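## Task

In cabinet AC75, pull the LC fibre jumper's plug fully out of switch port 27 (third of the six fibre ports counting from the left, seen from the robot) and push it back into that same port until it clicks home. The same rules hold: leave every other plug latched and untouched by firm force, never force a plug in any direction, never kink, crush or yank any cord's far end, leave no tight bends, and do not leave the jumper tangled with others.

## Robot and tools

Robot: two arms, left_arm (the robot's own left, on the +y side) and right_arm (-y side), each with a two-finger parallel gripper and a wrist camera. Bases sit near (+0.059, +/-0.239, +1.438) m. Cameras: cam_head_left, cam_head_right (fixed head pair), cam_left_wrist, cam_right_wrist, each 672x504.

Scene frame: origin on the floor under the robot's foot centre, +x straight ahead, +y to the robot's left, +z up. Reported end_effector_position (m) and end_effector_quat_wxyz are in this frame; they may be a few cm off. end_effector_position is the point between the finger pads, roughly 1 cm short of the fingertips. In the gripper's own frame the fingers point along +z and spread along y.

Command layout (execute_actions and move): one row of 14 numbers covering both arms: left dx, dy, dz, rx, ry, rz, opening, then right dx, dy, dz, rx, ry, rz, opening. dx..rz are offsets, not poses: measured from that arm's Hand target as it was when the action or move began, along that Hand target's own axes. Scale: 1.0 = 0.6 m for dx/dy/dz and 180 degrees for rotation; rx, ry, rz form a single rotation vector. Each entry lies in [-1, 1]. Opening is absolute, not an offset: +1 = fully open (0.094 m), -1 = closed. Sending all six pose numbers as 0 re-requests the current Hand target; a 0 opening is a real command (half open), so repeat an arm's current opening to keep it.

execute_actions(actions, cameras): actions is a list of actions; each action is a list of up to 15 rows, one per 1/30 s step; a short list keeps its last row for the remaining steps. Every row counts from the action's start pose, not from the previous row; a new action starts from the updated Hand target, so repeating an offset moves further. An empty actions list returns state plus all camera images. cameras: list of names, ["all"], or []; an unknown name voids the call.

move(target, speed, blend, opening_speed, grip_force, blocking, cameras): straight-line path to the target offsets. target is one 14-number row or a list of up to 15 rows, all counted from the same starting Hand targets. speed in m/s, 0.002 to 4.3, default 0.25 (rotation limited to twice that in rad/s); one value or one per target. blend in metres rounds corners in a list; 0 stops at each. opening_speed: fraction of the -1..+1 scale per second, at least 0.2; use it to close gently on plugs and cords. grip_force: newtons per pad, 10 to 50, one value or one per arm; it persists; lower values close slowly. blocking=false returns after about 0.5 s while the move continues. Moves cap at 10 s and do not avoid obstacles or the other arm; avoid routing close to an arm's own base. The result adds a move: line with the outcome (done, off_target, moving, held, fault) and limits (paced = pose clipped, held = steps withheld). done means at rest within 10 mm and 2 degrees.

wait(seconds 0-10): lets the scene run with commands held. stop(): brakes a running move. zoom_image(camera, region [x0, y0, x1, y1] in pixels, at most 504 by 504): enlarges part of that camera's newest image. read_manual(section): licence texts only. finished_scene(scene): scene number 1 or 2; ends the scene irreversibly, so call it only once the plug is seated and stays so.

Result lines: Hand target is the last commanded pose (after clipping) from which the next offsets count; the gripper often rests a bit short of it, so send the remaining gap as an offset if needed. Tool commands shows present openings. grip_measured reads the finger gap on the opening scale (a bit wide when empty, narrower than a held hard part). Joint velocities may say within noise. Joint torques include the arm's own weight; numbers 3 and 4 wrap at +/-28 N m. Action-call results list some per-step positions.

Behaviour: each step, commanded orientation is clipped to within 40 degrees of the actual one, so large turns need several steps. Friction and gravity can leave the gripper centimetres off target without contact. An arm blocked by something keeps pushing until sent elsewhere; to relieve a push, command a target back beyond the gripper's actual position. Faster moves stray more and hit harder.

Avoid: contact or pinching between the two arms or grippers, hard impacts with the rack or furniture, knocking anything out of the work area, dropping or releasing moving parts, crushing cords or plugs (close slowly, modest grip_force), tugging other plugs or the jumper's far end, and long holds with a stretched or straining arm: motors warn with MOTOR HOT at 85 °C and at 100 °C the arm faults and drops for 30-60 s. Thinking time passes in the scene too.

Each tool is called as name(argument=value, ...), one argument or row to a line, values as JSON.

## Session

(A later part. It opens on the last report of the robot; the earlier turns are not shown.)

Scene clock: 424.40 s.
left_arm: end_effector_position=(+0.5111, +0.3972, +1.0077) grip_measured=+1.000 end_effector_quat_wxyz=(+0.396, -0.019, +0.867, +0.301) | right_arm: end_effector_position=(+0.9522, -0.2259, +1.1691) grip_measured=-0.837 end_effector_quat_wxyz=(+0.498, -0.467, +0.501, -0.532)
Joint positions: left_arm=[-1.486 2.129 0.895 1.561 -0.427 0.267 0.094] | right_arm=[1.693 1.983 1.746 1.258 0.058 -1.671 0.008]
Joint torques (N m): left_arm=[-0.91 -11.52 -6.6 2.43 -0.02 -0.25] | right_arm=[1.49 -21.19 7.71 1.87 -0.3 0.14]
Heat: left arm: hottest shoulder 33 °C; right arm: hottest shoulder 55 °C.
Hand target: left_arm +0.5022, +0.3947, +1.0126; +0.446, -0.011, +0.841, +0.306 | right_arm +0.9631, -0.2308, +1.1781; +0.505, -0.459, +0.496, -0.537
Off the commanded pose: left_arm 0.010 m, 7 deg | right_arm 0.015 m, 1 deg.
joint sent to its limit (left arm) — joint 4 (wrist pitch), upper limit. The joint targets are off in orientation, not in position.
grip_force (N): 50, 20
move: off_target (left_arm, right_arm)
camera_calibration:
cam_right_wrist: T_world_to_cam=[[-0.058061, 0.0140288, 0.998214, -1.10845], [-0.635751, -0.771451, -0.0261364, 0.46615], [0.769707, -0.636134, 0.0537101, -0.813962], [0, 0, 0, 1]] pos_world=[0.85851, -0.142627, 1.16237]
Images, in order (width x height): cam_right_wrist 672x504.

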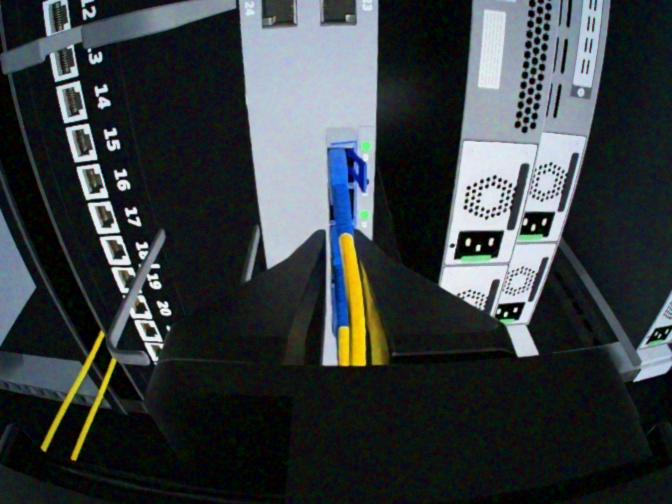

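move(
  target=[0,0,0,0,0,0,1,0,0,0,0,0,0,-0.95],
  opening_speed=0.25,
  grip_force=[50,35],
  cameras=["cam_right_wrist"],
)

zoom_image(
  camera="cam_right_wrist",
  region=[280, 160, 400, 280],
)

Scene clock: 434.83 s.
left_arm: end_effector_position=(+0.5111, +0.3972, +1.0077) grip_measured=+1.000 end_effector_quat_wxyz=(+0.396, -0.019, +0.867, +0.301) | right_arm: end_effector_position=(+0.9524, -0.2259, +1.1691) grip_measured=-0.906 end_effector_quat_wxyz=(+0.498, -0.467, +0.501, -0.532)
Joint positions: left_arm=[-1.486 2.129 0.895 1.561 -0.427 0.267 0.094] | right_arm=[1.693 1.983 1.747 1.257 0.058 -1.671 0.004]
Joint torques (N m): left_arm=[-0.97 -11.05 -6.6 2.47 -0.02 -0.28] | right_arm=[1.2 -21.36 7.8 1.88 -0.32 0.15]
Heat: left arm: hottest shoulder 33 °C; right arm: hottest shoulder 56 °C.
Hand target: left_arm +0.5022, +0.3947, +1.0126; +0.446, -0.011, +0.841, +0.306 | right_arm +0.9631, -0.2308, +1.1782; +0.505, -0.458, +0.496, -0.537
Off the commanded pose: left_arm 0.010 m, 7 deg | right_arm 0.015 m, 1 deg.
joint sent to its limit (left arm) — joint 4 (wrist pitch), upper limit. The joint targets are off in orientation, not in position.
grip_force (N): 50, 35
move: off_target (left_arm, right_arm)
camera_calibration:
cam_right_wrist: T_world_to_cam=[[-0.0576409, 0.0140676, 0.998238, -1.10891], [-0.635714, -0.771493, -0.0258356, 0.465954], [0.76977, -0.636083, 0.0534125, -0.813899], [0, 0, 0, 1]] pos_world=[0.85881, -0.142627, 1.16247]
Images, in order (width x height): cam_right_wrist 672x504.

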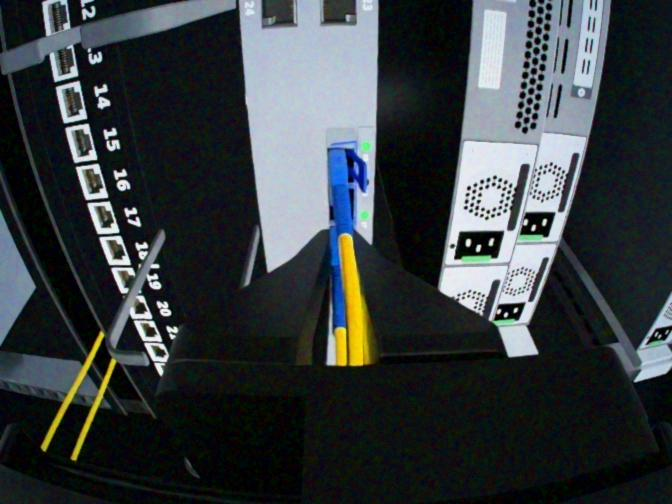

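Scaled by 4.200 from the camera's 672x504 image, which has a finer 960x720 frame.

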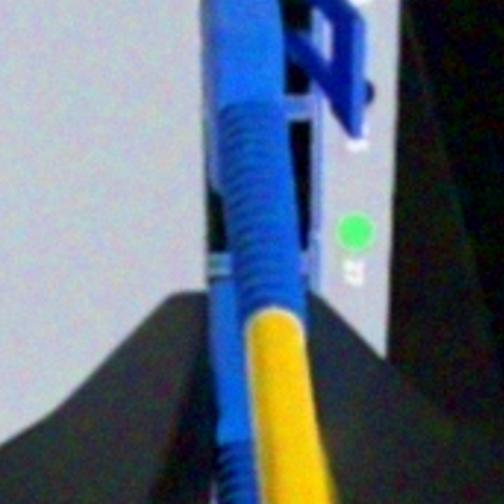

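move(
  target=[0,0,0,0,0,0,1,0,-0.0117,-0.0190,0,0,0,-0.95],
  speed=0.05,
)

Scene clock: 458.80 s.
left_arm: end_effector_position=(+0.5111, +0.3972, +1.0077) grip_measured=+1.000 end_effector_quat_wxyz=(+0.396, -0.019, +0.867, +0.301) | right_arm: end_effector_position=(+0.9514, -0.2258, +1.1681) grip_measured=-0.907 end_effector_quat_wxyz=(+0.497, -0.468, +0.502, -0.531)
Joint positions: left_arm=[-1.486 2.129 0.895 1.561 -0.427 0.267 0.094] | right_arm=[1.693 1.983 1.743 1.257 0.058 -1.671 0.004]
Joint torques (N m): left_arm=[-1.32 -11.11 -6.69 2.58 -0.01 -0.23] | right_arm=[1.67 -22.89 3.28 3.03 -0.25 0.14]
Heat: left arm: hottest elbow 34 °C; right arm: hottest shoulder 57 °C.
Hand target: left_arm +0.5022, +0.3947, +1.0126; +0.446, -0.011, +0.841, +0.306 | right_arm +0.9512, -0.2301, +1.1843; +0.505, -0.458, +0.496, -0.537
Off the commanded pose: left_arm 0.010 m, 7 deg | right_arm 0.017 m, 2 deg.
joint sent to its limit (left arm) — joint 4 (wrist pitch), upper limit. The joint targets are off in orientation, not in position.
grip_force (N): 50, 35
move: off_target (left_arm, right_arm)

move(
  target=[0,0,0,0,0,0,1,0,-0.0110,-0.0090,0,0,0,-0.95],
  speed=0.05,
)

move(
  target=[0,0,0,0,0,0,1,0,-0.0060,-0.0090,0,0,0,-0.95],
  speed=0.05,
)

Scene clock: 465.20 s.
left_arm: end_effector_position=(+0.5111, +0.3972, +1.0077) grip_measured=+1.000 end_effector_quat_wxyz=(+0.396, -0.019, +0.867, +0.301) | right_arm: end_effector_position=(+0.9506, -0.2261, +1.1684) grip_measured=-0.908 end_effector_quat_wxyz=(+0.495, -0.471, +0.505, -0.528)
Joint positions: left_arm=[-1.486 2.129 0.895 1.561 -0.427 0.267 0.094] | right_arm=[1.692 1.974 1.732 1.248 0.058 -1.671 0.004]
Joint torques (N m): left_arm=[-1.03 -10.87 -6.63 2.45 -0.03 -0.27] | right_arm=[1.67 -23.88 1.58 4.03 -0.2 0.13]
Heat: left arm: hottest elbow 34 °C; right arm: hottest shoulder 57 °C.
Hand target: left_arm +0.5022, +0.3947, +1.0126; +0.446, -0.011, +0.841, +0.306 | right_arm +0.9452, -0.2296, +1.1903; +0.505, -0.458, +0.496, -0.537
Off the commanded pose: left_arm 0.010 m, 7 deg | right_arm 0.023 m, 2 deg.
joint sent to its limit (left arm) — joint 4 (wrist pitch), upper limit. The joint targets are off in orientation, not in position.
grip_force (N): 50, 35
move: off_target (left_arm, right_arm)

Scene clock: 465.93 s.
left_arm: end_effector_position=(+0.5111, +0.3972, +1.0077) grip_measured=+1.000 end_effector_quat_wxyz=(+0.396, -0.019, +0.867, +0.301) | right_arm: end_effector_position=(+0.9472, -0.2260, +1.1686) grip_measured=-0.917 end_effector_quat_wxyz=(+0.492, -0.474, +0.507, -0.525)
Joint positions: left_arm=[-1.486 2.129 0.895 1.561 -0.427 0.267 0.094] | right_arm=[1.692 1.962 1.711 1.246 0.057 -1.671 0.004]
Joint torques (N m): left_arm=[-1.14 -11.46 -6.67 2.44 -0.01 -0.25] | right_arm=[1.9 -23.65 0.96 4.45 -0.17 0.14]
Heat: left arm: hottest elbow 34 °C; right arm: hottest shoulder 57 °C.
Hand target: left_arm +0.5022, +0.3947, +1.0126; +0.446, -0.011, +0.841, +0.306 | right_arm +0.9394, -0.2292, +1.1932; +0.505, -0.459, +0.496, -0.537
Off the commanded pose: left_arm 0.010 m, 7 deg | right_arm 0.026 m, 3 deg.
joint sent to its limit (left arm) — joint 4 (wrist pitch), upper limit. The joint targets are off in orientation, not in position.
grip_force (N): 50, 35
move: off_target (left_arm, right_arm)

wait(
  seconds=0,
  cameras=["cam_right_wrist"],
)

zoom_image(
  camera="cam_right_wrist",
  region=[280, 160, 400, 280],
)

Scene clock: 475.30 s.
left_arm: end_effector_position=(+0.5111, +0.3972, +1.0077) grip_measured=+1.000 end_effector_quat_wxyz=(+0.396, -0.019, +0.867, +0.301) | right_arm: end_effector_position=(+0.9472, -0.2260, +1.1686) grip_measured=-0.917 end_effector_quat_wxyz=(+0.492, -0.474, +0.507, -0.525)
Joint positions: left_arm=[-1.486 2.129 0.895 1.561 -0.427 0.267 0.094] | right_arm=[1.692 1.962 1.711 1.246 0.057 -1.671 0.004]
Joint torques (N m): left_arm=[-0.85 -11.34 -6.67 2.43 -0.01 -0.24] | right_arm=[1.61 -23.47 1.02 4.44 -0.16 0.11]
Heat: left arm: hottest elbow 34 °C; right arm: hottest shoulder 55 °C.
Hand target: left_arm +0.5022, +0.3947, +1.0126; +0.446, -0.011, +0.841, +0.306 | right_arm +0.9394, -0.2292, +1.1932; +0.505, -0.459, +0.496, -0.537
Tool commands: left_gripper/opening=+1.0 right_gripper/opening=-0.95
Off the commanded pose: left_arm 0.010 m, 7 deg | right_arm 0.026 m, 3 deg.
grip_force (N): 50, 35
camera_calibration:
cam_right_wrist: T_world_to_cam=[[-0.0319148, 0.0141532, 0.99939, -1.1344], [-0.634032, -0.773251, -0.00929664, 0.441174], [0.772648, -0.633942, 0.0336518, -0.789063], [0, 0, 0, 1]] pos_world=[0.853183, -0.143027, 1.16436]
Images, in order (width x height): cam_right_wrist 672x504.

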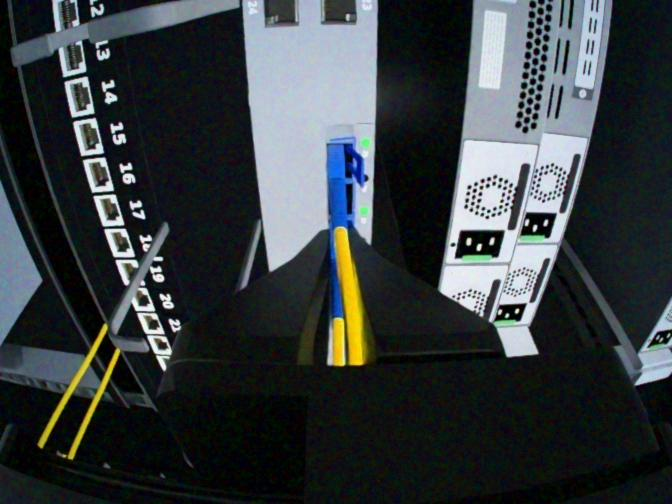

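Scaled by 4.200 from the camera's 672x504 image, which has a finer 960x720 frame.

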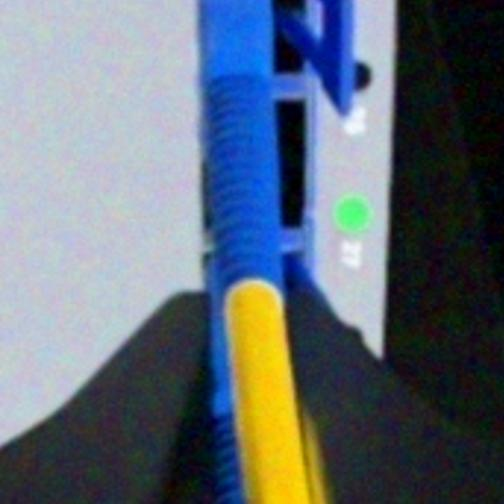

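move(
  target=[
    [0,0,0,0,0,0,1,-0.001,0.018,0.015,0,0,0,-0.95],
    [0,0,0,0,0,0,1,-0.001,0.018,0.015,0,0,0,-0.5],
  ],
  opening_speed=0.3,
  speed=0.05,
  cameras=["cam_right_wrist"],
)

zoom_image(
  camera="cam_right_wrist",
  region=[280, 160, 400, 280],
)

Scene clock: 506.30 s.
left_arm: end_effector_position=(+0.5111, +0.3972, +1.0077) grip_measured=+1.000 end_effector_quat_wxyz=(+0.396, -0.019, +0.867, +0.301) | right_arm: end_effector_position=(+0.9471, -0.2265, +1.1731) grip_measured=-0.503 end_effector_quat_wxyz=(+0.497, -0.468, +0.502, -0.531)
Joint positions: left_arm=[-1.486 2.129 0.895 1.561 -0.427 0.267 0.094] | right_arm=[1.692 1.965 1.713 1.267 0.057 -1.671 0.023]
Joint torques (N m): left_arm=[-0.91 -11.16 -6.67 2.52 -0.03 -0.23] | right_arm=[1.96 -21.54 5.15 2.86 -0.19 0.13]
Heat: left arm: hottest elbow 34 °C; right arm: hottest shoulder 54 °C.
Hand target: left_arm +0.5022, +0.3947, +1.0126; +0.446, -0.011, +0.841, +0.306 | right_arm +0.9493, -0.2292, +1.1833; +0.505, -0.458, +0.496, -0.537
Off the commanded pose: left_arm 0.010 m, 7 deg | right_arm 0.011 m, 2 deg.
joint sent to its limit (left arm) — joint 4 (wrist pitch), upper limit. The joint targets are off in orientation, not in position.
grip_force (N): 50, 35
move: off_target (left_arm, right_arm); target 2's new opening was sent with right_arm's hand 0.014 m and 3 deg from that target
camera_calibration:
cam_right_wrist: T_world_to_cam=[[-0.05313, 0.0143083, 0.998485, -1.11771], [-0.635333, -0.771903, -0.0227451, 0.458116], [0.770408, -0.635579, 0.0501017, -0.806887], [0, 0, 0, 1]] pos_world=[0.853305, -0.143227, 1.16687]
Images, in order (width x height): cam_right_wrist 672x504.

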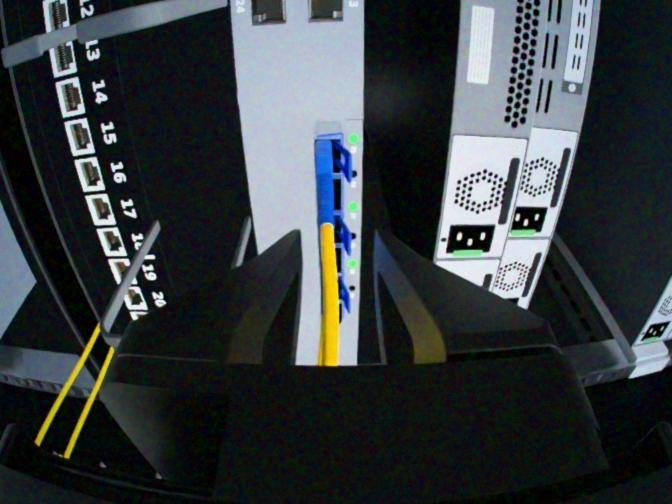

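Scaled by 4.200 from the camera's 672x504 image, which has a finer 960x720 frame.

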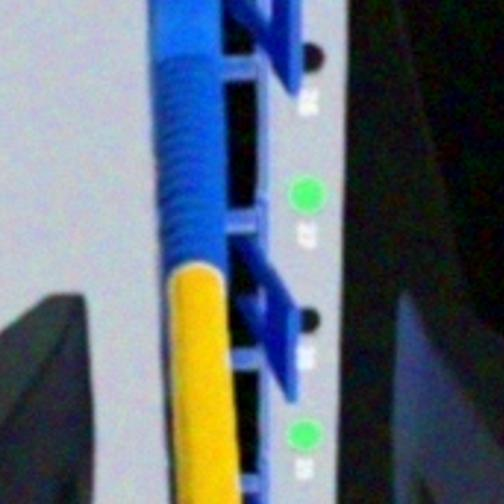

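move(
  target=[
    [0,0,0,0,0,0,1,0.0050,0.0073,-0.0302,0,0,0,-0.5],
    [0,0,0,0,0,0,1,0.0010,0.0112,0.0278,0,0,0,-0.5],
  ],
  speed=0.04,
  cameras=["cam_right_wrist"],
)

zoom_image(
  camera="cam_right_wrist",
  region=[280, 160, 400, 280],
)

Scene clock: 520.63 s.
left_arm: end_effector_position=(+0.5111, +0.3972, +1.0077) grip_measured=+1.000 end_effector_quat_wxyz=(+0.396, -0.019, +0.867, +0.301) | right_arm: end_effector_position=(+0.9553, -0.2261, +1.1693) grip_measured=-0.502 end_effector_quat_wxyz=(+0.498, -0.467, +0.501, -0.532)
Joint positions: left_arm=[-1.486 2.129 0.895 1.561 -0.427 0.267 0.094] | right_arm=[1.692 1.986 1.757 1.249 0.057 -1.671 0.023]
Joint torques (N m): left_arm=[-0.97 -11.16 -6.58 2.51 -0.02 -0.25] | right_arm=[1.44 -20.89 8.09 1.8 -0.27 0.14]
Heat: left arm: hottest shoulder 34 °C; right arm: hottest shoulder 56 °C.
Hand target: left_arm +0.5022, +0.3947, +1.0126; +0.446, -0.011, +0.841, +0.306 | right_arm +0.9666, -0.2309, +1.1783; +0.505, -0.458, +0.496, -0.537
Off the commanded pose: left_arm 0.010 m, 7 deg | right_arm 0.015 m, 1 deg.
joint sent to its limit (left arm) — joint 4 (wrist pitch), upper limit. The joint targets are off in orientation, not in position.
grip_force (N): 50, 35
move: off_target (left_arm, right_arm)
camera_calibration:
cam_right_wrist: T_world_to_cam=[[-0.0577062, 0.0139743, 0.998236, -1.1089], [-0.63555, -0.771624, -0.025938, 0.467545], [0.7699, -0.635926, 0.0534089, -0.816277], [0, 0, 0, 1]] pos_world=[0.86161, -0.142827, 1.16267]
Images, in order (width x height): cam_right_wrist 672x504.

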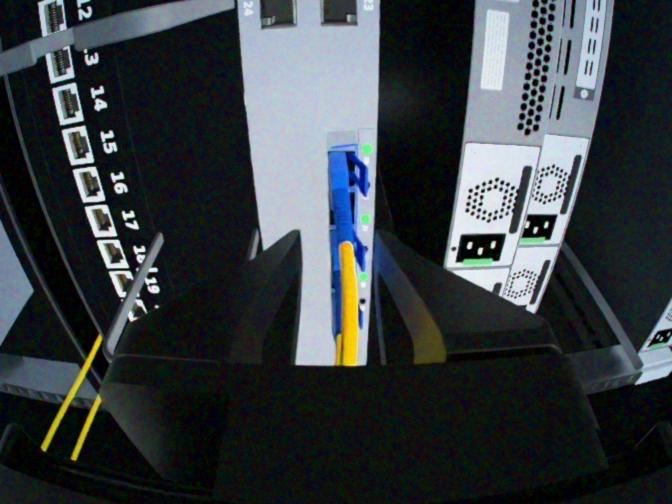

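Scaled by 4.200 from the camera's 672x504 image, which has a finer 960x720 frame.

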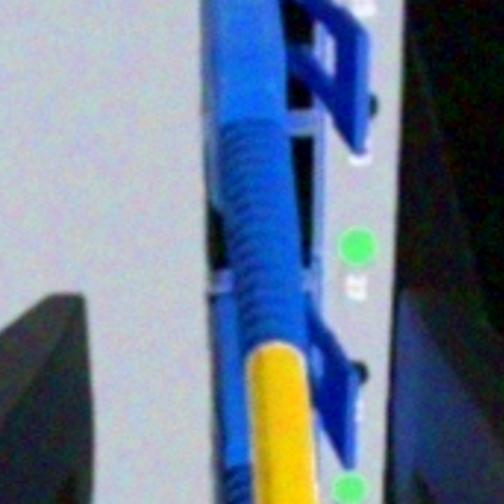

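move(
  target=[0,0,0,0,0,0,1,0,0,0,0,0,0,-0.84],
  opening_speed=0.25,
  grip_force=[50,25],
)

move(
  target=[0,0,0,0,0,0,1,0,0,0,0,0,0,-0.98],
  opening_speed=0.25,
  grip_force=[50,45],
  cameras=["cam_right_wrist"],
)

zoom_image(
  camera="cam_right_wrist",
  region=[280, 160, 400, 280],
)

Scene clock: 532.87 s.
left_arm: end_effector_position=(+0.5111, +0.3972, +1.0077) grip_measured=+1.000 end_effector_quat_wxyz=(+0.396, -0.019, +0.867, +0.301) | right_arm: end_effector_position=(+0.9545, -0.2260, +1.1681) grip_measured=-0.836 end_effector_quat_wxyz=(+0.498, -0.467, +0.501, -0.532)
Joint positions: left_arm=[-1.486 2.129 0.895 1.561 -0.427 0.267 0.094] | right_arm=[1.692 1.988 1.757 1.252 0.057 -1.671 0.008]
Joint torques (N m): left_arm=[-1.2 -11.75 -6.64 2.47 -0.02 -0.26] | right_arm=[1.49 -21.36 8.08 1.68 -0.27 0.16]
Heat: left arm: hottest shoulder 34 °C; right arm: hottest shoulder 55 °C.
Hand target: left_arm +0.5022, +0.3947, +1.0126; +0.446, -0.011, +0.841, +0.306 | right_arm +0.9666, -0.2309, +1.1783; +0.505, -0.458, +0.496, -0.537
Off the commanded pose: left_arm 0.010 m, 7 deg | right_arm 0.017 m, 1 deg.
joint sent to its limit (left arm) — joint 4 (wrist pitch), upper limit. The joint targets are off in orientation, not in position.
grip_force (N): 50, 25
move: off_target (left_arm, right_arm)

Scene clock: 533.63 s.
left_arm: end_effector_position=(+0.5111, +0.3972, +1.0077) grip_measured=+1.000 end_effector_quat_wxyz=(+0.396, -0.019, +0.867, +0.301) | right_arm: end_effector_position=(+0.9545, -0.2261, +1.1691) grip_measured=-0.910 end_effector_quat_wxyz=(+0.499, -0.466, +0.500, -0.533)
Joint positions: left_arm=[-1.486 2.129 0.895 1.561 -0.427 0.267 0.094] | right_arm=[1.692 1.988 1.757 1.255 0.057 -1.671 0.004]
Joint torques (N m): left_arm=[-1.26 -11.4 -6.63 2.52 -0.05 -0.26] | right_arm=[1.38 -21.13 7.95 1.66 -0.27 0.15]
Heat: left arm: hottest shoulder 34 °C; right arm: hottest shoulder 55 °C.
Hand target: left_arm +0.5022, +0.3947, +1.0126; +0.446, -0.011, +0.841, +0.306 | right_arm +0.9666, -0.2309, +1.1783; +0.505, -0.458, +0.496, -0.537
Off the commanded pose: left_arm 0.010 m, 7 deg | right_arm 0.016 m, 1 deg.
joint sent to its limit (left arm) — joint 4 (wrist pitch), upper limit. The joint targets are off in orientation, not in position.
grip_force (N): 50, 45
move: off_target (left_arm, right_arm)
camera_calibration:
cam_right_wrist: T_world_to_cam=[[-0.0614697, 0.0140065, 0.998011, -1.10484], [-0.635787, -0.771344, -0.0283342, 0.470052], [0.769413, -0.636264, 0.0563195, -0.818644], [0, 0, 0, 1]] pos_world=[0.860814, -0.142827, 1.16207]
Images, in order (width x height): cam_right_wrist 672x504.

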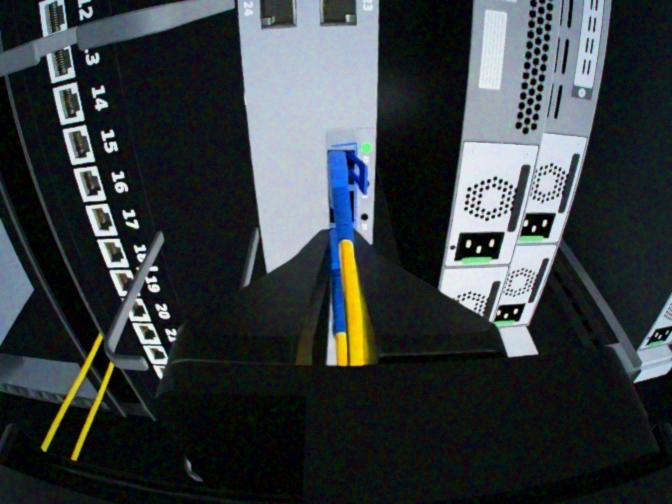

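Scaled by 4.200 from the camera's 672x504 image, which has a finer 960x720 frame.

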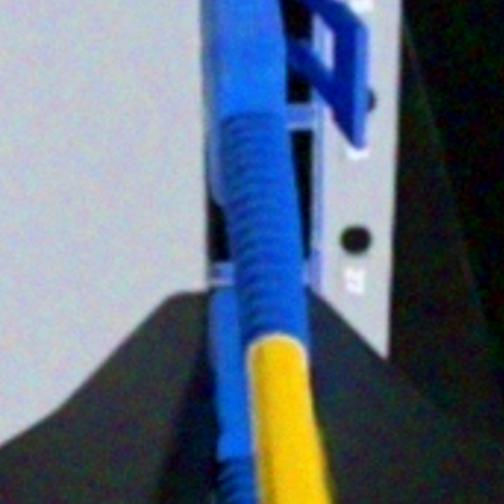

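move(
  target=[0,0,0,0,0,0,1,0,-0.0117,-0.0190,0,0,0,-0.98],
  speed=0.05,
)

move(
  target=[0,0,0,0,0,0,1,0,-0.0110,-0.0120,0,0,0,-0.98],
  speed=0.05,
)

move(
  target=[0,0,0,0,0,0,1,0,-0.0050,-0.0100,0,0,0,-0.98],
  speed=0.05,
  cameras=["cam_right_wrist"],
)

zoom_image(
  camera="cam_right_wrist",
  region=[280, 160, 400, 280],
)

Scene clock: 542.57 s.
left_arm: end_effector_position=(+0.5111, +0.3972, +1.0077) grip_measured=+1.000 end_effector_quat_wxyz=(+0.396, -0.019, +0.867, +0.301) | right_arm: end_effector_position=(+0.9531, -0.2260, +1.1682) grip_measured=-0.911 end_effector_quat_wxyz=(+0.498, -0.466, +0.501, -0.532)
Joint positions: left_arm=[-1.486 2.129 0.895 1.561 -0.427 0.267 0.094] | right_arm=[1.692 1.987 1.752 1.256 0.057 -1.671 0.004]
Joint torques (N m): left_arm=[-0.79 -11.34 -6.53 2.45 -0.02 -0.28] | right_arm=[1.44 -22.89 3.77 2.74 -0.21 0.15]
Heat: left arm: hottest shoulder 34 °C; right arm: hottest shoulder 56 °C.
Hand target: left_arm +0.5022, +0.3947, +1.0126; +0.446, -0.011, +0.841, +0.306 | right_arm +0.9547, -0.2302, +1.1843; +0.505, -0.458, +0.496, -0.537
Off the commanded pose: left_arm 0.010 m, 7 deg | right_arm 0.017 m, 1 deg.
joint sent to its limit (left arm) — joint 4 (wrist pitch), upper limit. The joint targets are off in orientation, not in position.
grip_force (N): 50, 45
move: off_target (left_arm, right_arm)

Scene clock: 543.57 s.
left_arm: end_effector_position=(+0.5111, +0.3972, +1.0077) grip_measured=+1.000 end_effector_quat_wxyz=(+0.396, -0.019, +0.867, +0.301) | right_arm: end_effector_position=(+0.9394, -0.2257, +1.1660) grip_measured=-0.916 end_effector_quat_wxyz=(+0.495, -0.471, +0.505, -0.528)
Joint positions: left_arm=[-1.486 2.129 0.895 1.561 -0.427 0.267 0.094] | right_arm=[1.692 1.969 1.695 1.278 0.057 -1.671 0.004]
Joint torques (N m): left_arm=[-1.38 -11.4 -6.58 2.44 -0.03 -0.23] | right_arm=[1.44 -22.95 4.42 2.73 -0.21 0.12]
Heat: left arm: hottest shoulder 34 °C; right arm: hottest shoulder 56 °C.
Hand target: left_arm +0.5022, +0.3947, +1.0126; +0.446, -0.011, +0.841, +0.306 | right_arm +0.9469, -0.2296, +1.1902; +0.505, -0.458, +0.496, -0.537
Off the commanded pose: left_arm 0.010 m, 7 deg | right_arm 0.026 m, 2 deg.
joint sent to its limit (left arm) — joint 4 (wrist pitch), upper limit. The joint targets are off in orientation, not in position.
grip_force (N): 50, 45
move: off_target (left_arm, right_arm)

Scene clock: 544.50 s.
left_arm: end_effector_position=(+0.5111, +0.3972, +1.0077) grip_measured=+1.000 end_effector_quat_wxyz=(+0.396, -0.019, +0.867, +0.301) | right_arm: end_effector_position=(+0.9303, -0.2252, +1.1610) grip_measured=-0.916 end_effector_quat_wxyz=(+0.491, -0.475, +0.508, -0.524)
Joint positions: left_arm=[-1.486 2.129 0.895 1.561 -0.427 0.267 0.094] | right_arm=[1.692 1.964 1.665 1.289 0.057 -1.671 0.004]
Joint torques (N m): left_arm=[-0.73 -10.99 -6.64 2.43 -0.04 -0.25] | right_arm=[1.67 -23.12 4.44 2.96 -0.17 0.13]
Heat: left arm: hottest shoulder 34 °C; right arm: hottest shoulder 56 °C.
Hand target: left_arm +0.5022, +0.3947, +1.0126; +0.446, -0.011, +0.841, +0.306 | right_arm +0.9406, -0.2292, +1.1924; +0.505, -0.458, +0.496, -0.537
Off the commanded pose: left_arm 0.010 m, 7 deg | right_arm 0.034 m, 3 deg.
joint sent to its limit (left arm) — joint 4 (wrist pitch), upper limit. The joint targets are off in orientation, not in position.
grip_force (N): 50, 45
move: off_target (left_arm, right_arm)
camera_calibration:
cam_right_wrist: T_world_to_cam=[[-0.0278358, 0.0137454, 0.999518, -1.13137], [-0.63373, -0.773522, -0.00701138, 0.42801], [0.773053, -0.63362, 0.0302425, -0.771523], [0, 0, 0, 1]] pos_world=[0.836178, -0.142226, 1.15716]
Images, in order (width x height): cam_right_wrist 672x504.

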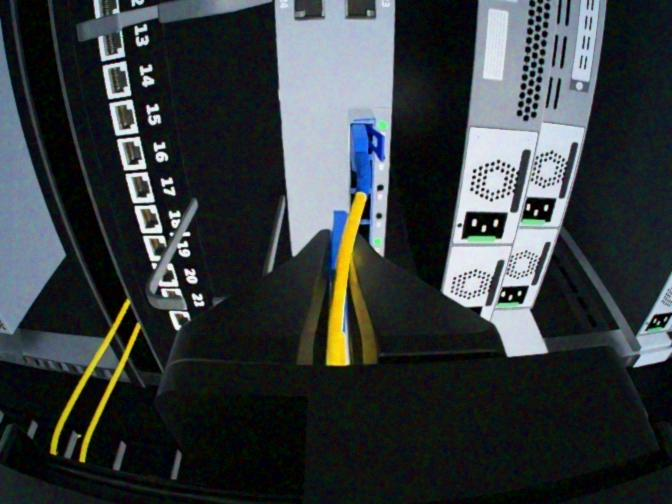

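Scaled by 4.200 from the camera's 672x504 image, which has a finer 960x720 frame.

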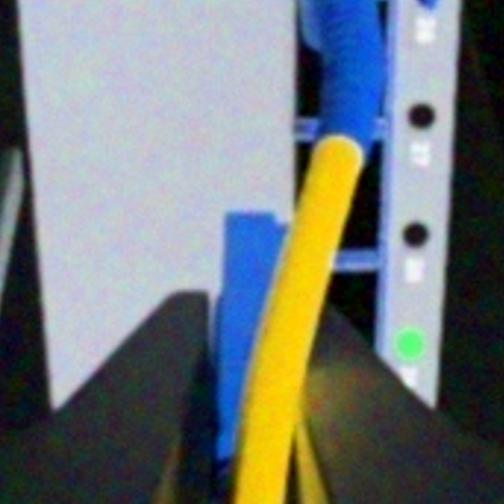

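zoom_image(
  camera="cam_right_wrist",
  region=[320, 180, 390, 250],
)

Scaled by 7.200 from the camera's 672x504 image, which has a finer 960x720 frame.

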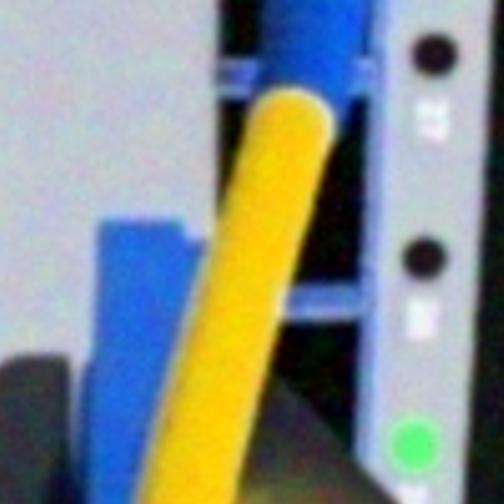

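move(
  target=[0,0,0,0,0,0,1,0.0002,-0.0133,0.0012,0,0,0,-0.98],
  speed=0.04,
  cameras=["cam_right_wrist"],
)

zoom_image(
  camera="cam_right_wrist",
  region=[300, 160, 420, 280],
)

Scene clock: 576.67 s.
left_arm: end_effector_position=(+0.5111, +0.3972, +1.0077) grip_measured=+1.000 end_effector_quat_wxyz=(+0.396, -0.019, +0.867, +0.301) | right_arm: end_effector_position=(+0.9307, -0.2261, +1.1700) grip_measured=-0.916 end_effector_quat_wxyz=(+0.492, -0.475, +0.507, -0.525)
Joint positions: left_arm=[-1.486 2.129 0.895 1.561 -0.427 0.267 0.094] | right_arm=[1.692 1.943 1.647 1.289 0.057 -1.671 0.004]
Joint torques (N m): left_arm=[-1.03 -11.34 -6.6 2.54 0.01 -0.26] | right_arm=[1.73 -23.12 4.33 2.81 -0.15 0.1]
Heat: left arm: hottest shoulder 34 °C; right arm: hottest shoulder 60 °C.
Hand target: left_arm +0.5022, +0.3947, +1.0126; +0.446, -0.011, +0.841, +0.306 | right_arm +0.9407, -0.2294, +1.2006; +0.505, -0.458, +0.496, -0.537
Off the commanded pose: left_arm 0.010 m, 7 deg | right_arm 0.032 m, 3 deg.
joint sent to its limit (left arm) — joint 4 (wrist pitch), upper limit. The joint targets are off in orientation, not in position.
grip_force (N): 50, 45
move: off_target (left_arm, right_arm)
camera_calibration:
cam_right_wrist: T_world_to_cam=[[-0.0304564, 0.0137195, 0.999442, -1.13787], [-0.633947, -0.773327, -0.00870295, 0.429953], [0.772776, -0.633859, 0.0322502, -0.774828], [0, 0, 0, 1]] pos_world=[0.836681, -0.143026, 1.16596]
Images, in order (width x height): cam_right_wrist 672x504.

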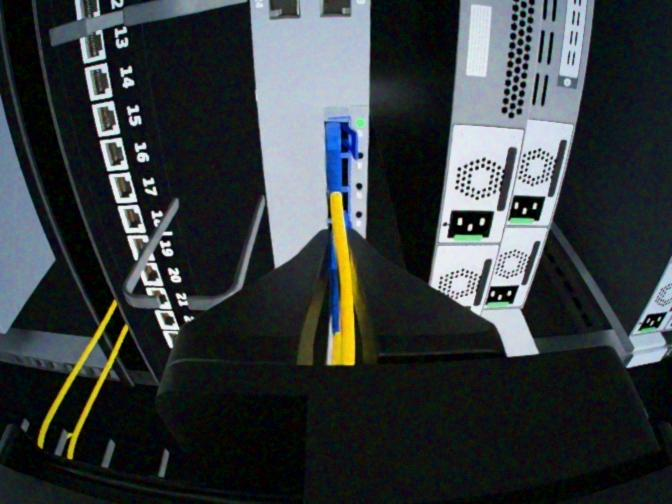

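Scaled by 4.200 from the camera's 672x504 image, which has a finer 960x720 frame.

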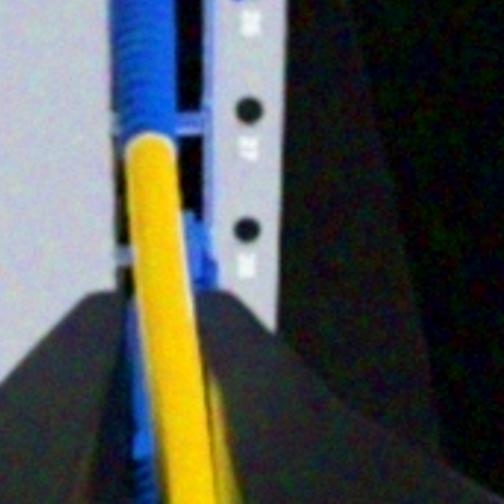

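move(
  target=[
    [0,0,0,0,0,0,1,0.0029,-0.0036,-0.0414,0,0,0,-0.98],
    [0,0,0,0,0,0,1,0.0001,0.0370,-0.0010,0,0,0,-0.98],
  ],
  speed=0.04,
  cameras=["cam_right_wrist"],
)

zoom_image(
  camera="cam_right_wrist",
  region=[300, 160, 420, 280],
)

Scene clock: 606.37 s.
left_arm: end_effector_position=(+0.5111, +0.3972, +1.0077) grip_measured=+1.000 end_effector_quat_wxyz=(+0.396, -0.019, +0.867, +0.301) | right_arm: end_effector_position=(+0.9307, -0.2260, +1.1686) grip_measured=-0.916 end_effector_quat_wxyz=(+0.498, -0.467, +0.501, -0.532)
Joint positions: left_arm=[-1.486 2.129 0.895 1.561 -0.427 0.267 0.094] | right_arm=[1.692 1.964 1.667 1.317 0.057 -1.671 0.004]
Joint torques (N m): left_arm=[-1.08 -11.16 -6.58 2.47 -0.05 -0.27] | right_arm=[1.55 -20.66 7.08 1.87 -0.21 0.12]
Heat: left arm: hottest shoulder 34 °C; right arm: hottest shoulder 55 °C.
Hand target: left_arm +0.5022, +0.3947, +1.0126; +0.446, -0.011, +0.841, +0.306 | right_arm +0.9421, -0.2294, +1.1786; +0.505, -0.458, +0.496, -0.537
Off the commanded pose: left_arm 0.010 m, 7 deg | right_arm 0.015 m, 2 deg.
joint sent to its limit (left arm) — joint 4 (wrist pitch), upper limit. The joint targets are off in orientation, not in position.
grip_force (N): 50, 45
move: off_target (left_arm, right_arm)
camera_calibration:
cam_right_wrist: T_world_to_cam=[[-0.0572848, 0.0140136, 0.99826, -1.11], [-0.635571, -0.771616, -0.0256401, 0.451642], [0.769914, -0.635934, 0.0531085, -0.7969], [0, 0, 0, 1]] pos_world=[0.837009, -0.142727, 1.16197]
Images, in order (width x height): cam_right_wrist 672x504.

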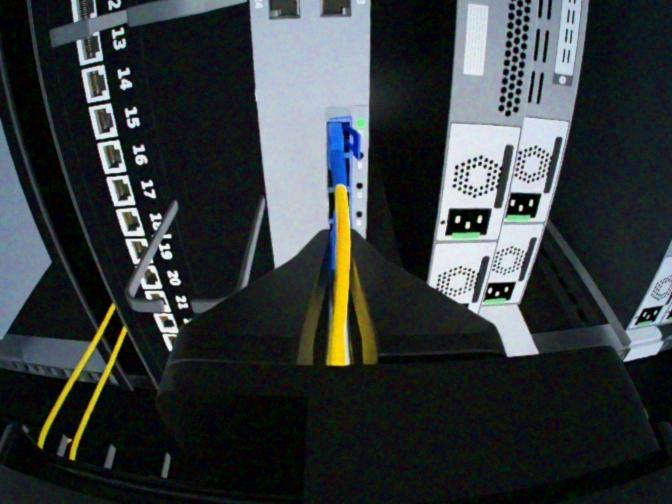

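Scaled by 4.200 from the camera's 672x504 image, which has a finer 960x720 frame.

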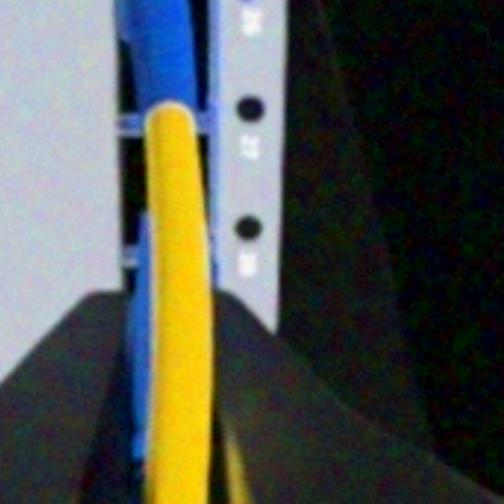

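move(
  target=[0,0,0,0,0,0,1,-0.0009,0.0012,0.0132,0,0,0,-0.98],
  speed=0.03,
  cameras=["cam_right_wrist"],
)

zoom_image(
  camera="cam_right_wrist",
  region=[300, 160, 420, 280],
)

Scene clock: 626.47 s.
left_arm: end_effector_position=(+0.5111, +0.3972, +1.0077) grip_measured=+1.000 end_effector_quat_wxyz=(+0.396, -0.019, +0.867, +0.301) | right_arm: end_effector_position=(+0.9397, -0.2262, +1.1707) grip_measured=-0.916 end_effector_quat_wxyz=(+0.499, -0.466, +0.501, -0.532)
Joint positions: left_arm=[-1.486 2.129 0.895 1.561 -0.427 0.267 0.094] | right_arm=[1.692 1.968 1.696 1.295 0.057 -1.671 0.004]
Joint torques (N m): left_arm=[-1.14 -11.05 -6.67 2.4 -0.02 -0.24] | right_arm=[1.55 -20.84 7.46 1.8 -0.21 0.15]
Heat: left arm: hottest shoulder 34 °C; right arm: hottest shoulder 58 °C.
Hand target: left_arm +0.5022, +0.3947, +1.0126; +0.446, -0.011, +0.841, +0.306 | right_arm +0.9500, -0.2294, +1.1784; +0.505, -0.458, +0.496, -0.537
Off the commanded pose: left_arm 0.010 m, 7 deg | right_arm 0.013 m, 1 deg.
joint sent to its limit (left arm) — joint 4 (wrist pitch), upper limit. The joint targets are off in orientation, not in position.
grip_force (N): 50, 45
move: off_target (left_arm, right_arm)
camera_calibration:
cam_right_wrist: T_world_to_cam=[[-0.0599829, 0.0140643, 0.9981, -1.1089], [-0.635707, -0.771446, -0.0273336, 0.459368], [0.769597, -0.636139, 0.0552144, -0.806272], [0, 0, 0, 1]] pos_world=[0.846012, -0.142927, 1.16387]
Images, in order (width x height): cam_right_wrist 672x504.

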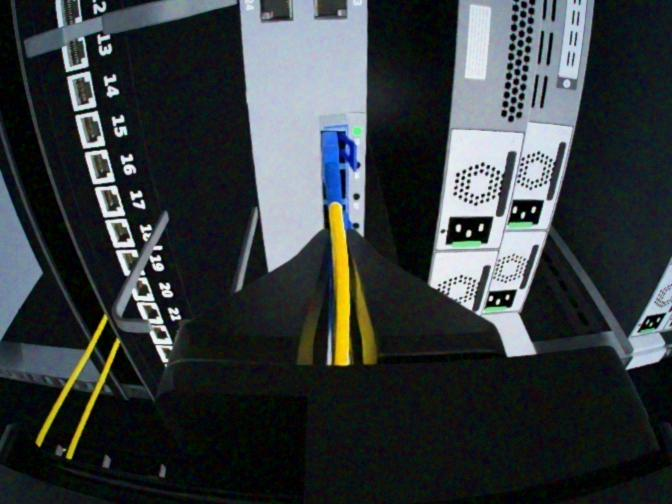

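Scaled by 4.200 from the camera's 672x504 image, which has a finer 960x720 frame.

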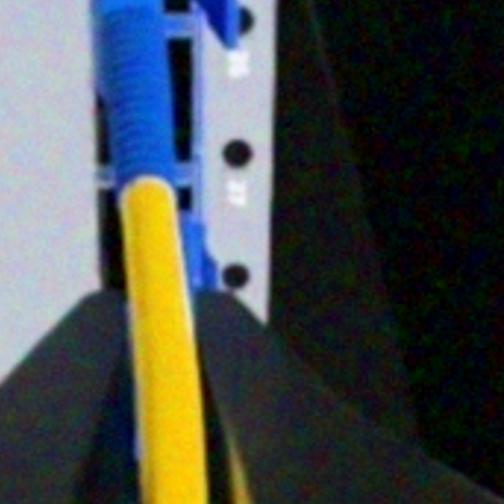

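move(
  target=[0,0,0,0,0,0,1,0,0.0050,-0.0004,0,0,0,-0.98],
  speed=0.03,
)

Scene clock: 638.13 s.
left_arm: end_effector_position=(+0.5111, +0.3972, +1.0077) grip_measured=+1.000 end_effector_quat_wxyz=(+0.396, -0.019, +0.867, +0.301) | right_arm: end_effector_position=(+0.9398, -0.2260, +1.1681) grip_measured=-0.916 end_effector_quat_wxyz=(+0.499, -0.466, +0.501, -0.532)
Joint positions: left_arm=[-1.486 2.129 0.895 1.561 -0.427 0.267 0.094] | right_arm=[1.692 1.975 1.703 1.295 0.057 -1.671 0.004]
Joint torques (N m): left_arm=[-0.79 -11.22 -6.65 2.51 -0.02 -0.25] | right_arm=[1.61 -20.19 7.5 1.87 -0.22 0.14]
Heat: left arm: hottest shoulder 34 °C; right arm: hottest shoulder 58 °C.
Hand target: left_arm +0.5022, +0.3947, +1.0126; +0.446, -0.011, +0.841, +0.306 | right_arm +0.9501, -0.2294, +1.1756; +0.505, -0.458, +0.496, -0.537
Off the commanded pose: left_arm 0.010 m, 7 deg | right_arm 0.013 m, 1 deg.
joint sent to its limit (left arm) — joint 4 (wrist pitch), upper limit. The joint targets are off in orientation, not in position.
grip_force (N): 50, 45
move: off_target (left_arm, right_arm)

move(
  target=[0,0,0,0,0,0,1,-0.0006,0.0007,0.0083,0,0,0,-0.98],
  speed=0.03,
  cameras=["cam_right_wrist"],
)

zoom_image(
  camera="cam_right_wrist",
  region=[300, 180, 400, 260],
)

Scene clock: 644.50 s.
left_arm: end_effector_position=(+0.5111, +0.3972, +1.0077) grip_measured=+1.000 end_effector_quat_wxyz=(+0.396, -0.019, +0.867, +0.301) | right_arm: end_effector_position=(+0.9439, -0.2259, +1.1678) grip_measured=-0.916 end_effector_quat_wxyz=(+0.499, -0.466, +0.501, -0.532)
Joint positions: left_arm=[-1.486 2.129 0.895 1.561 -0.427 0.267 0.094] | right_arm=[1.692 1.98 1.719 1.283 0.057 -1.671 0.004]
Joint torques (N m): left_arm=[-1.26 -11.22 -6.72 2.37 -0.01 -0.24] | right_arm=[1.55 -20.72 7.83 1.81 -0.23 0.12]
Heat: left arm: hottest shoulder 34 °C; right arm: hottest shoulder 57 °C.
Hand target: left_arm +0.5022, +0.3947, +1.0126; +0.446, -0.011, +0.841, +0.306 | right_arm +0.9550, -0.2293, +1.1753; +0.505, -0.459, +0.496, -0.537
Off the commanded pose: left_arm 0.010 m, 7 deg | right_arm 0.014 m, 1 deg.
joint sent to its limit (left arm) — joint 4 (wrist pitch), upper limit. The joint targets are off in orientation, not in position.
grip_force (N): 50, 45
move: off_target (left_arm, right_arm)
camera_calibration:
cam_right_wrist: T_world_to_cam=[[-0.0596301, 0.0140013, 0.998122, -1.10609], [-0.635338, -0.771757, -0.0271306, 0.461597], [0.769928, -0.635763, 0.0549155, -0.809034], [0, 0, 0, 1]] pos_world=[0.850212, -0.142627, 1.16097]
Images, in order (width x height): cam_right_wrist 672x504.

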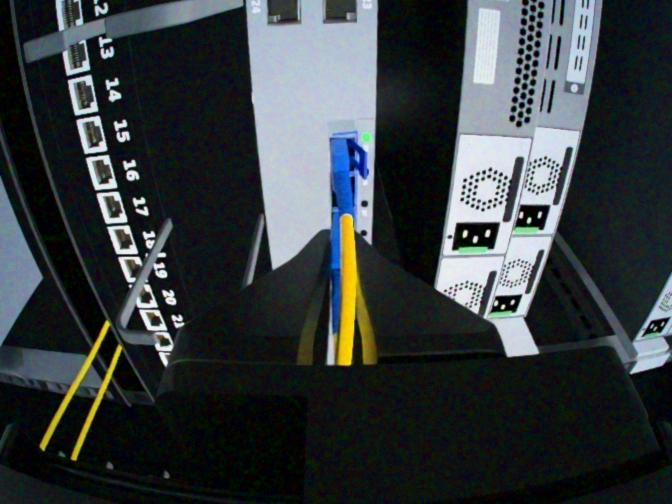

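Scaled by 5.040 from the camera's 672x504 image, which has a finer 960x720 frame.

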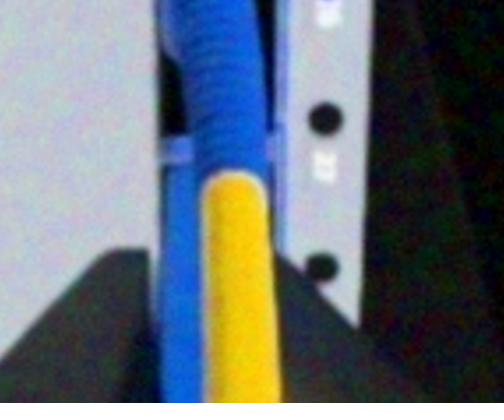

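move(
  target=[0,0,0,0,0,0,1,-0.0006,-0.0040,0.0087,0,0,0,-0.98],
  speed=0.03,
  cameras=["cam_right_wrist"],
)

zoom_image(
  camera="cam_right_wrist",
  region=[300, 180, 400, 260],
)

Scene clock: 657.77 s.
left_arm: end_effector_position=(+0.5111, +0.3972, +1.0077) grip_measured=+1.000 end_effector_quat_wxyz=(+0.396, -0.019, +0.867, +0.301) | right_arm: end_effector_position=(+0.9462, -0.2259, +1.1681) grip_measured=-0.916 end_effector_quat_wxyz=(+0.498, -0.467, +0.501, -0.532)
Joint positions: left_arm=[-1.486 2.129 0.895 1.561 -0.427 0.267 0.094] | right_arm=[1.692 1.98 1.725 1.275 0.057 -1.671 0.004]
Joint torques (N m): left_arm=[-0.85 -11.11 -6.61 2.61 -0.02 -0.22] | right_arm=[1.32 -20.89 8.16 1.68 -0.24 0.14]
Heat: left arm: hottest shoulder 34 °C; right arm: hottest shoulder 56 °C.
Hand target: left_arm +0.5022, +0.3947, +1.0126; +0.446, -0.011, +0.841, +0.306 | right_arm +0.9600, -0.2293, +1.1782; +0.505, -0.458, +0.496, -0.537
Off the commanded pose: left_arm 0.010 m, 7 deg | right_arm 0.017 m, 1 deg.
joint sent to its limit (left arm) — joint 4 (wrist pitch), upper limit. The joint targets are off in orientation, not in position.
grip_force (N): 50, 45
move: off_target (left_arm, right_arm)
camera_calibration:
cam_right_wrist: T_world_to_cam=[[-0.0577899, 0.0140176, 0.99823, -1.10815], [-0.635271, -0.771853, -0.0259386, 0.461551], [0.770124, -0.635646, 0.0535103, -0.809272], [0, 0, 0, 1]] pos_world=[0.85241, -0.142627, 1.16147]
Images, in order (width x height): cam_right_wrist 672x504.

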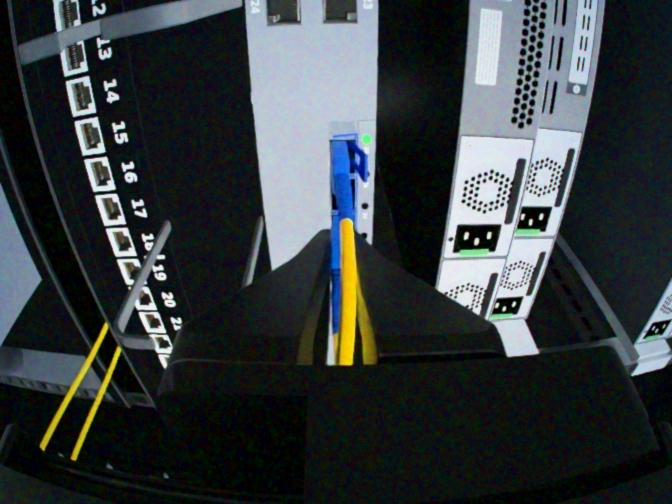

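Scaled by 5.040 from the camera's 672x504 image, which has a finer 960x720 frame.

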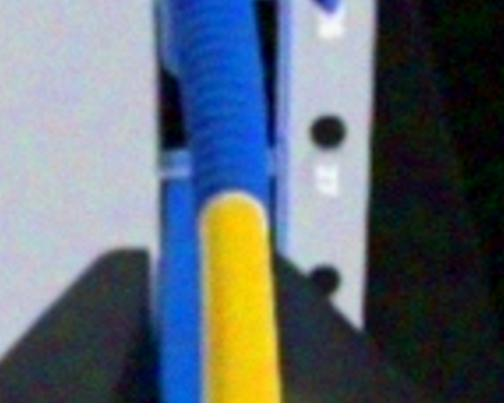

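move(
  target=[0,0,0,0,0,0,1,-0.0006,-0.0010,0.0085,0,0,0,-0.98],
  speed=0.03,
)

move(
  target=[0,0,0,0,0,0,1,-0.0004,0.0004,0.0050,0,0,0,-0.98],
  speed=0.03,
  cameras=["cam_right_wrist"],
)

zoom_image(
  camera="cam_right_wrist",
  region=[300, 180, 400, 260],
)

Scene clock: 665.33 s.
left_arm: end_effector_position=(+0.5111, +0.3972, +1.0077) grip_measured=+1.000 end_effector_quat_wxyz=(+0.396, -0.019, +0.867, +0.301) | right_arm: end_effector_position=(+0.9477, -0.2260, +1.1685) grip_measured=-0.916 end_effector_quat_wxyz=(+0.498, -0.467, +0.501, -0.531)
Joint positions: left_arm=[-1.486 2.129 0.895 1.561 -0.427 0.267 0.094] | right_arm=[1.692 1.98 1.73 1.27 0.057 -1.671 0.004]
Joint torques (N m): left_arm=[-1.03 -11.05 -6.57 2.47 -0.03 -0.24] | right_arm=[1.32 -20.78 9.13 1.33 -0.21 0.12]
Heat: left arm: hottest shoulder 34 °C; right arm: hottest shoulder 55 °C.
Hand target: left_arm +0.5022, +0.3947, +1.0126; +0.446, -0.011, +0.841, +0.306 | right_arm +0.9650, -0.2293, +1.1793; +0.505, -0.458, +0.496, -0.537
Off the commanded pose: left_arm 0.010 m, 7 deg | right_arm 0.021 m, 2 deg.
joint sent to its limit (left arm) — joint 4 (wrist pitch), upper limit. The joint targets are off in orientation, not in position.
grip_force (N): 50, 45
move: off_target (left_arm, right_arm)

Scene clock: 666.03 s.
left_arm: end_effector_position=(+0.5111, +0.3972, +1.0077) grip_measured=+1.000 end_effector_quat_wxyz=(+0.396, -0.019, +0.867, +0.301) | right_arm: end_effector_position=(+0.9479, -0.2260, +1.1685) grip_measured=-0.916 end_effector_quat_wxyz=(+0.498, -0.467, +0.501, -0.531)
Joint positions: left_arm=[-1.486 2.129 0.895 1.561 -0.427 0.267 0.094] | right_arm=[1.692 1.98 1.731 1.269 0.057 -1.671 0.004]
Joint torques (N m): left_arm=[-1.14 -10.75 -6.58 2.44 -0.01 -0.25] | right_arm=[1.67 -20.72 9.81 1.09 -0.2 0.14]
Heat: left arm: hottest shoulder 34 °C; right arm: hottest shoulder 55 °C.
Hand target: left_arm +0.5022, +0.3947, +1.0126; +0.446, -0.011, +0.841, +0.306 | right_arm +0.9680, -0.2293, +1.1792; +0.505, -0.458, +0.496, -0.537
Off the commanded pose: left_arm 0.010 m, 7 deg | right_arm 0.023 m, 2 deg.
joint sent to its limit (left arm) — joint 4 (wrist pitch), upper limit. The joint targets are off in orientation, not in position.
grip_force (N): 50, 45
move: off_target (left_arm, right_arm)
camera_calibration:
cam_right_wrist: T_world_to_cam=[[-0.0570089, 0.0140152, 0.998275, -1.10917], [-0.6352, -0.771929, -0.0254372, 0.461973], [0.770241, -0.635554, 0.0529093, -0.810131], [0, 0, 0, 1]] pos_world=[0.854209, -0.142727, 1.16187]
Images, in order (width x height): cam_right_wrist 672x504.

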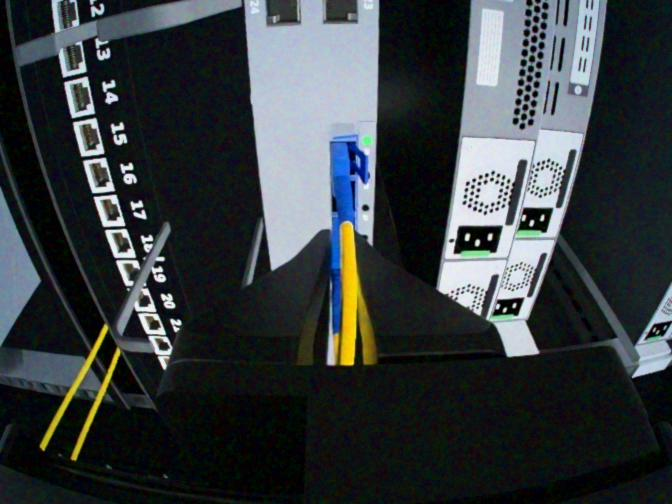

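Scaled by 5.040 from the camera's 672x504 image, which has a finer 960x720 frame.

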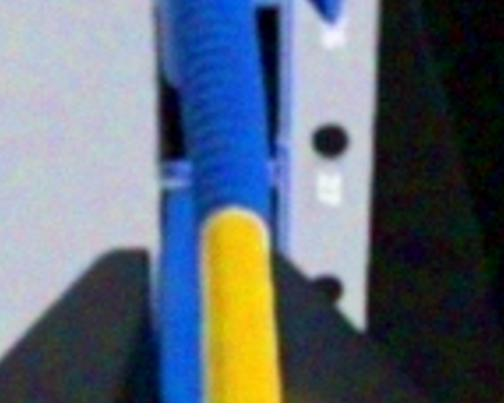

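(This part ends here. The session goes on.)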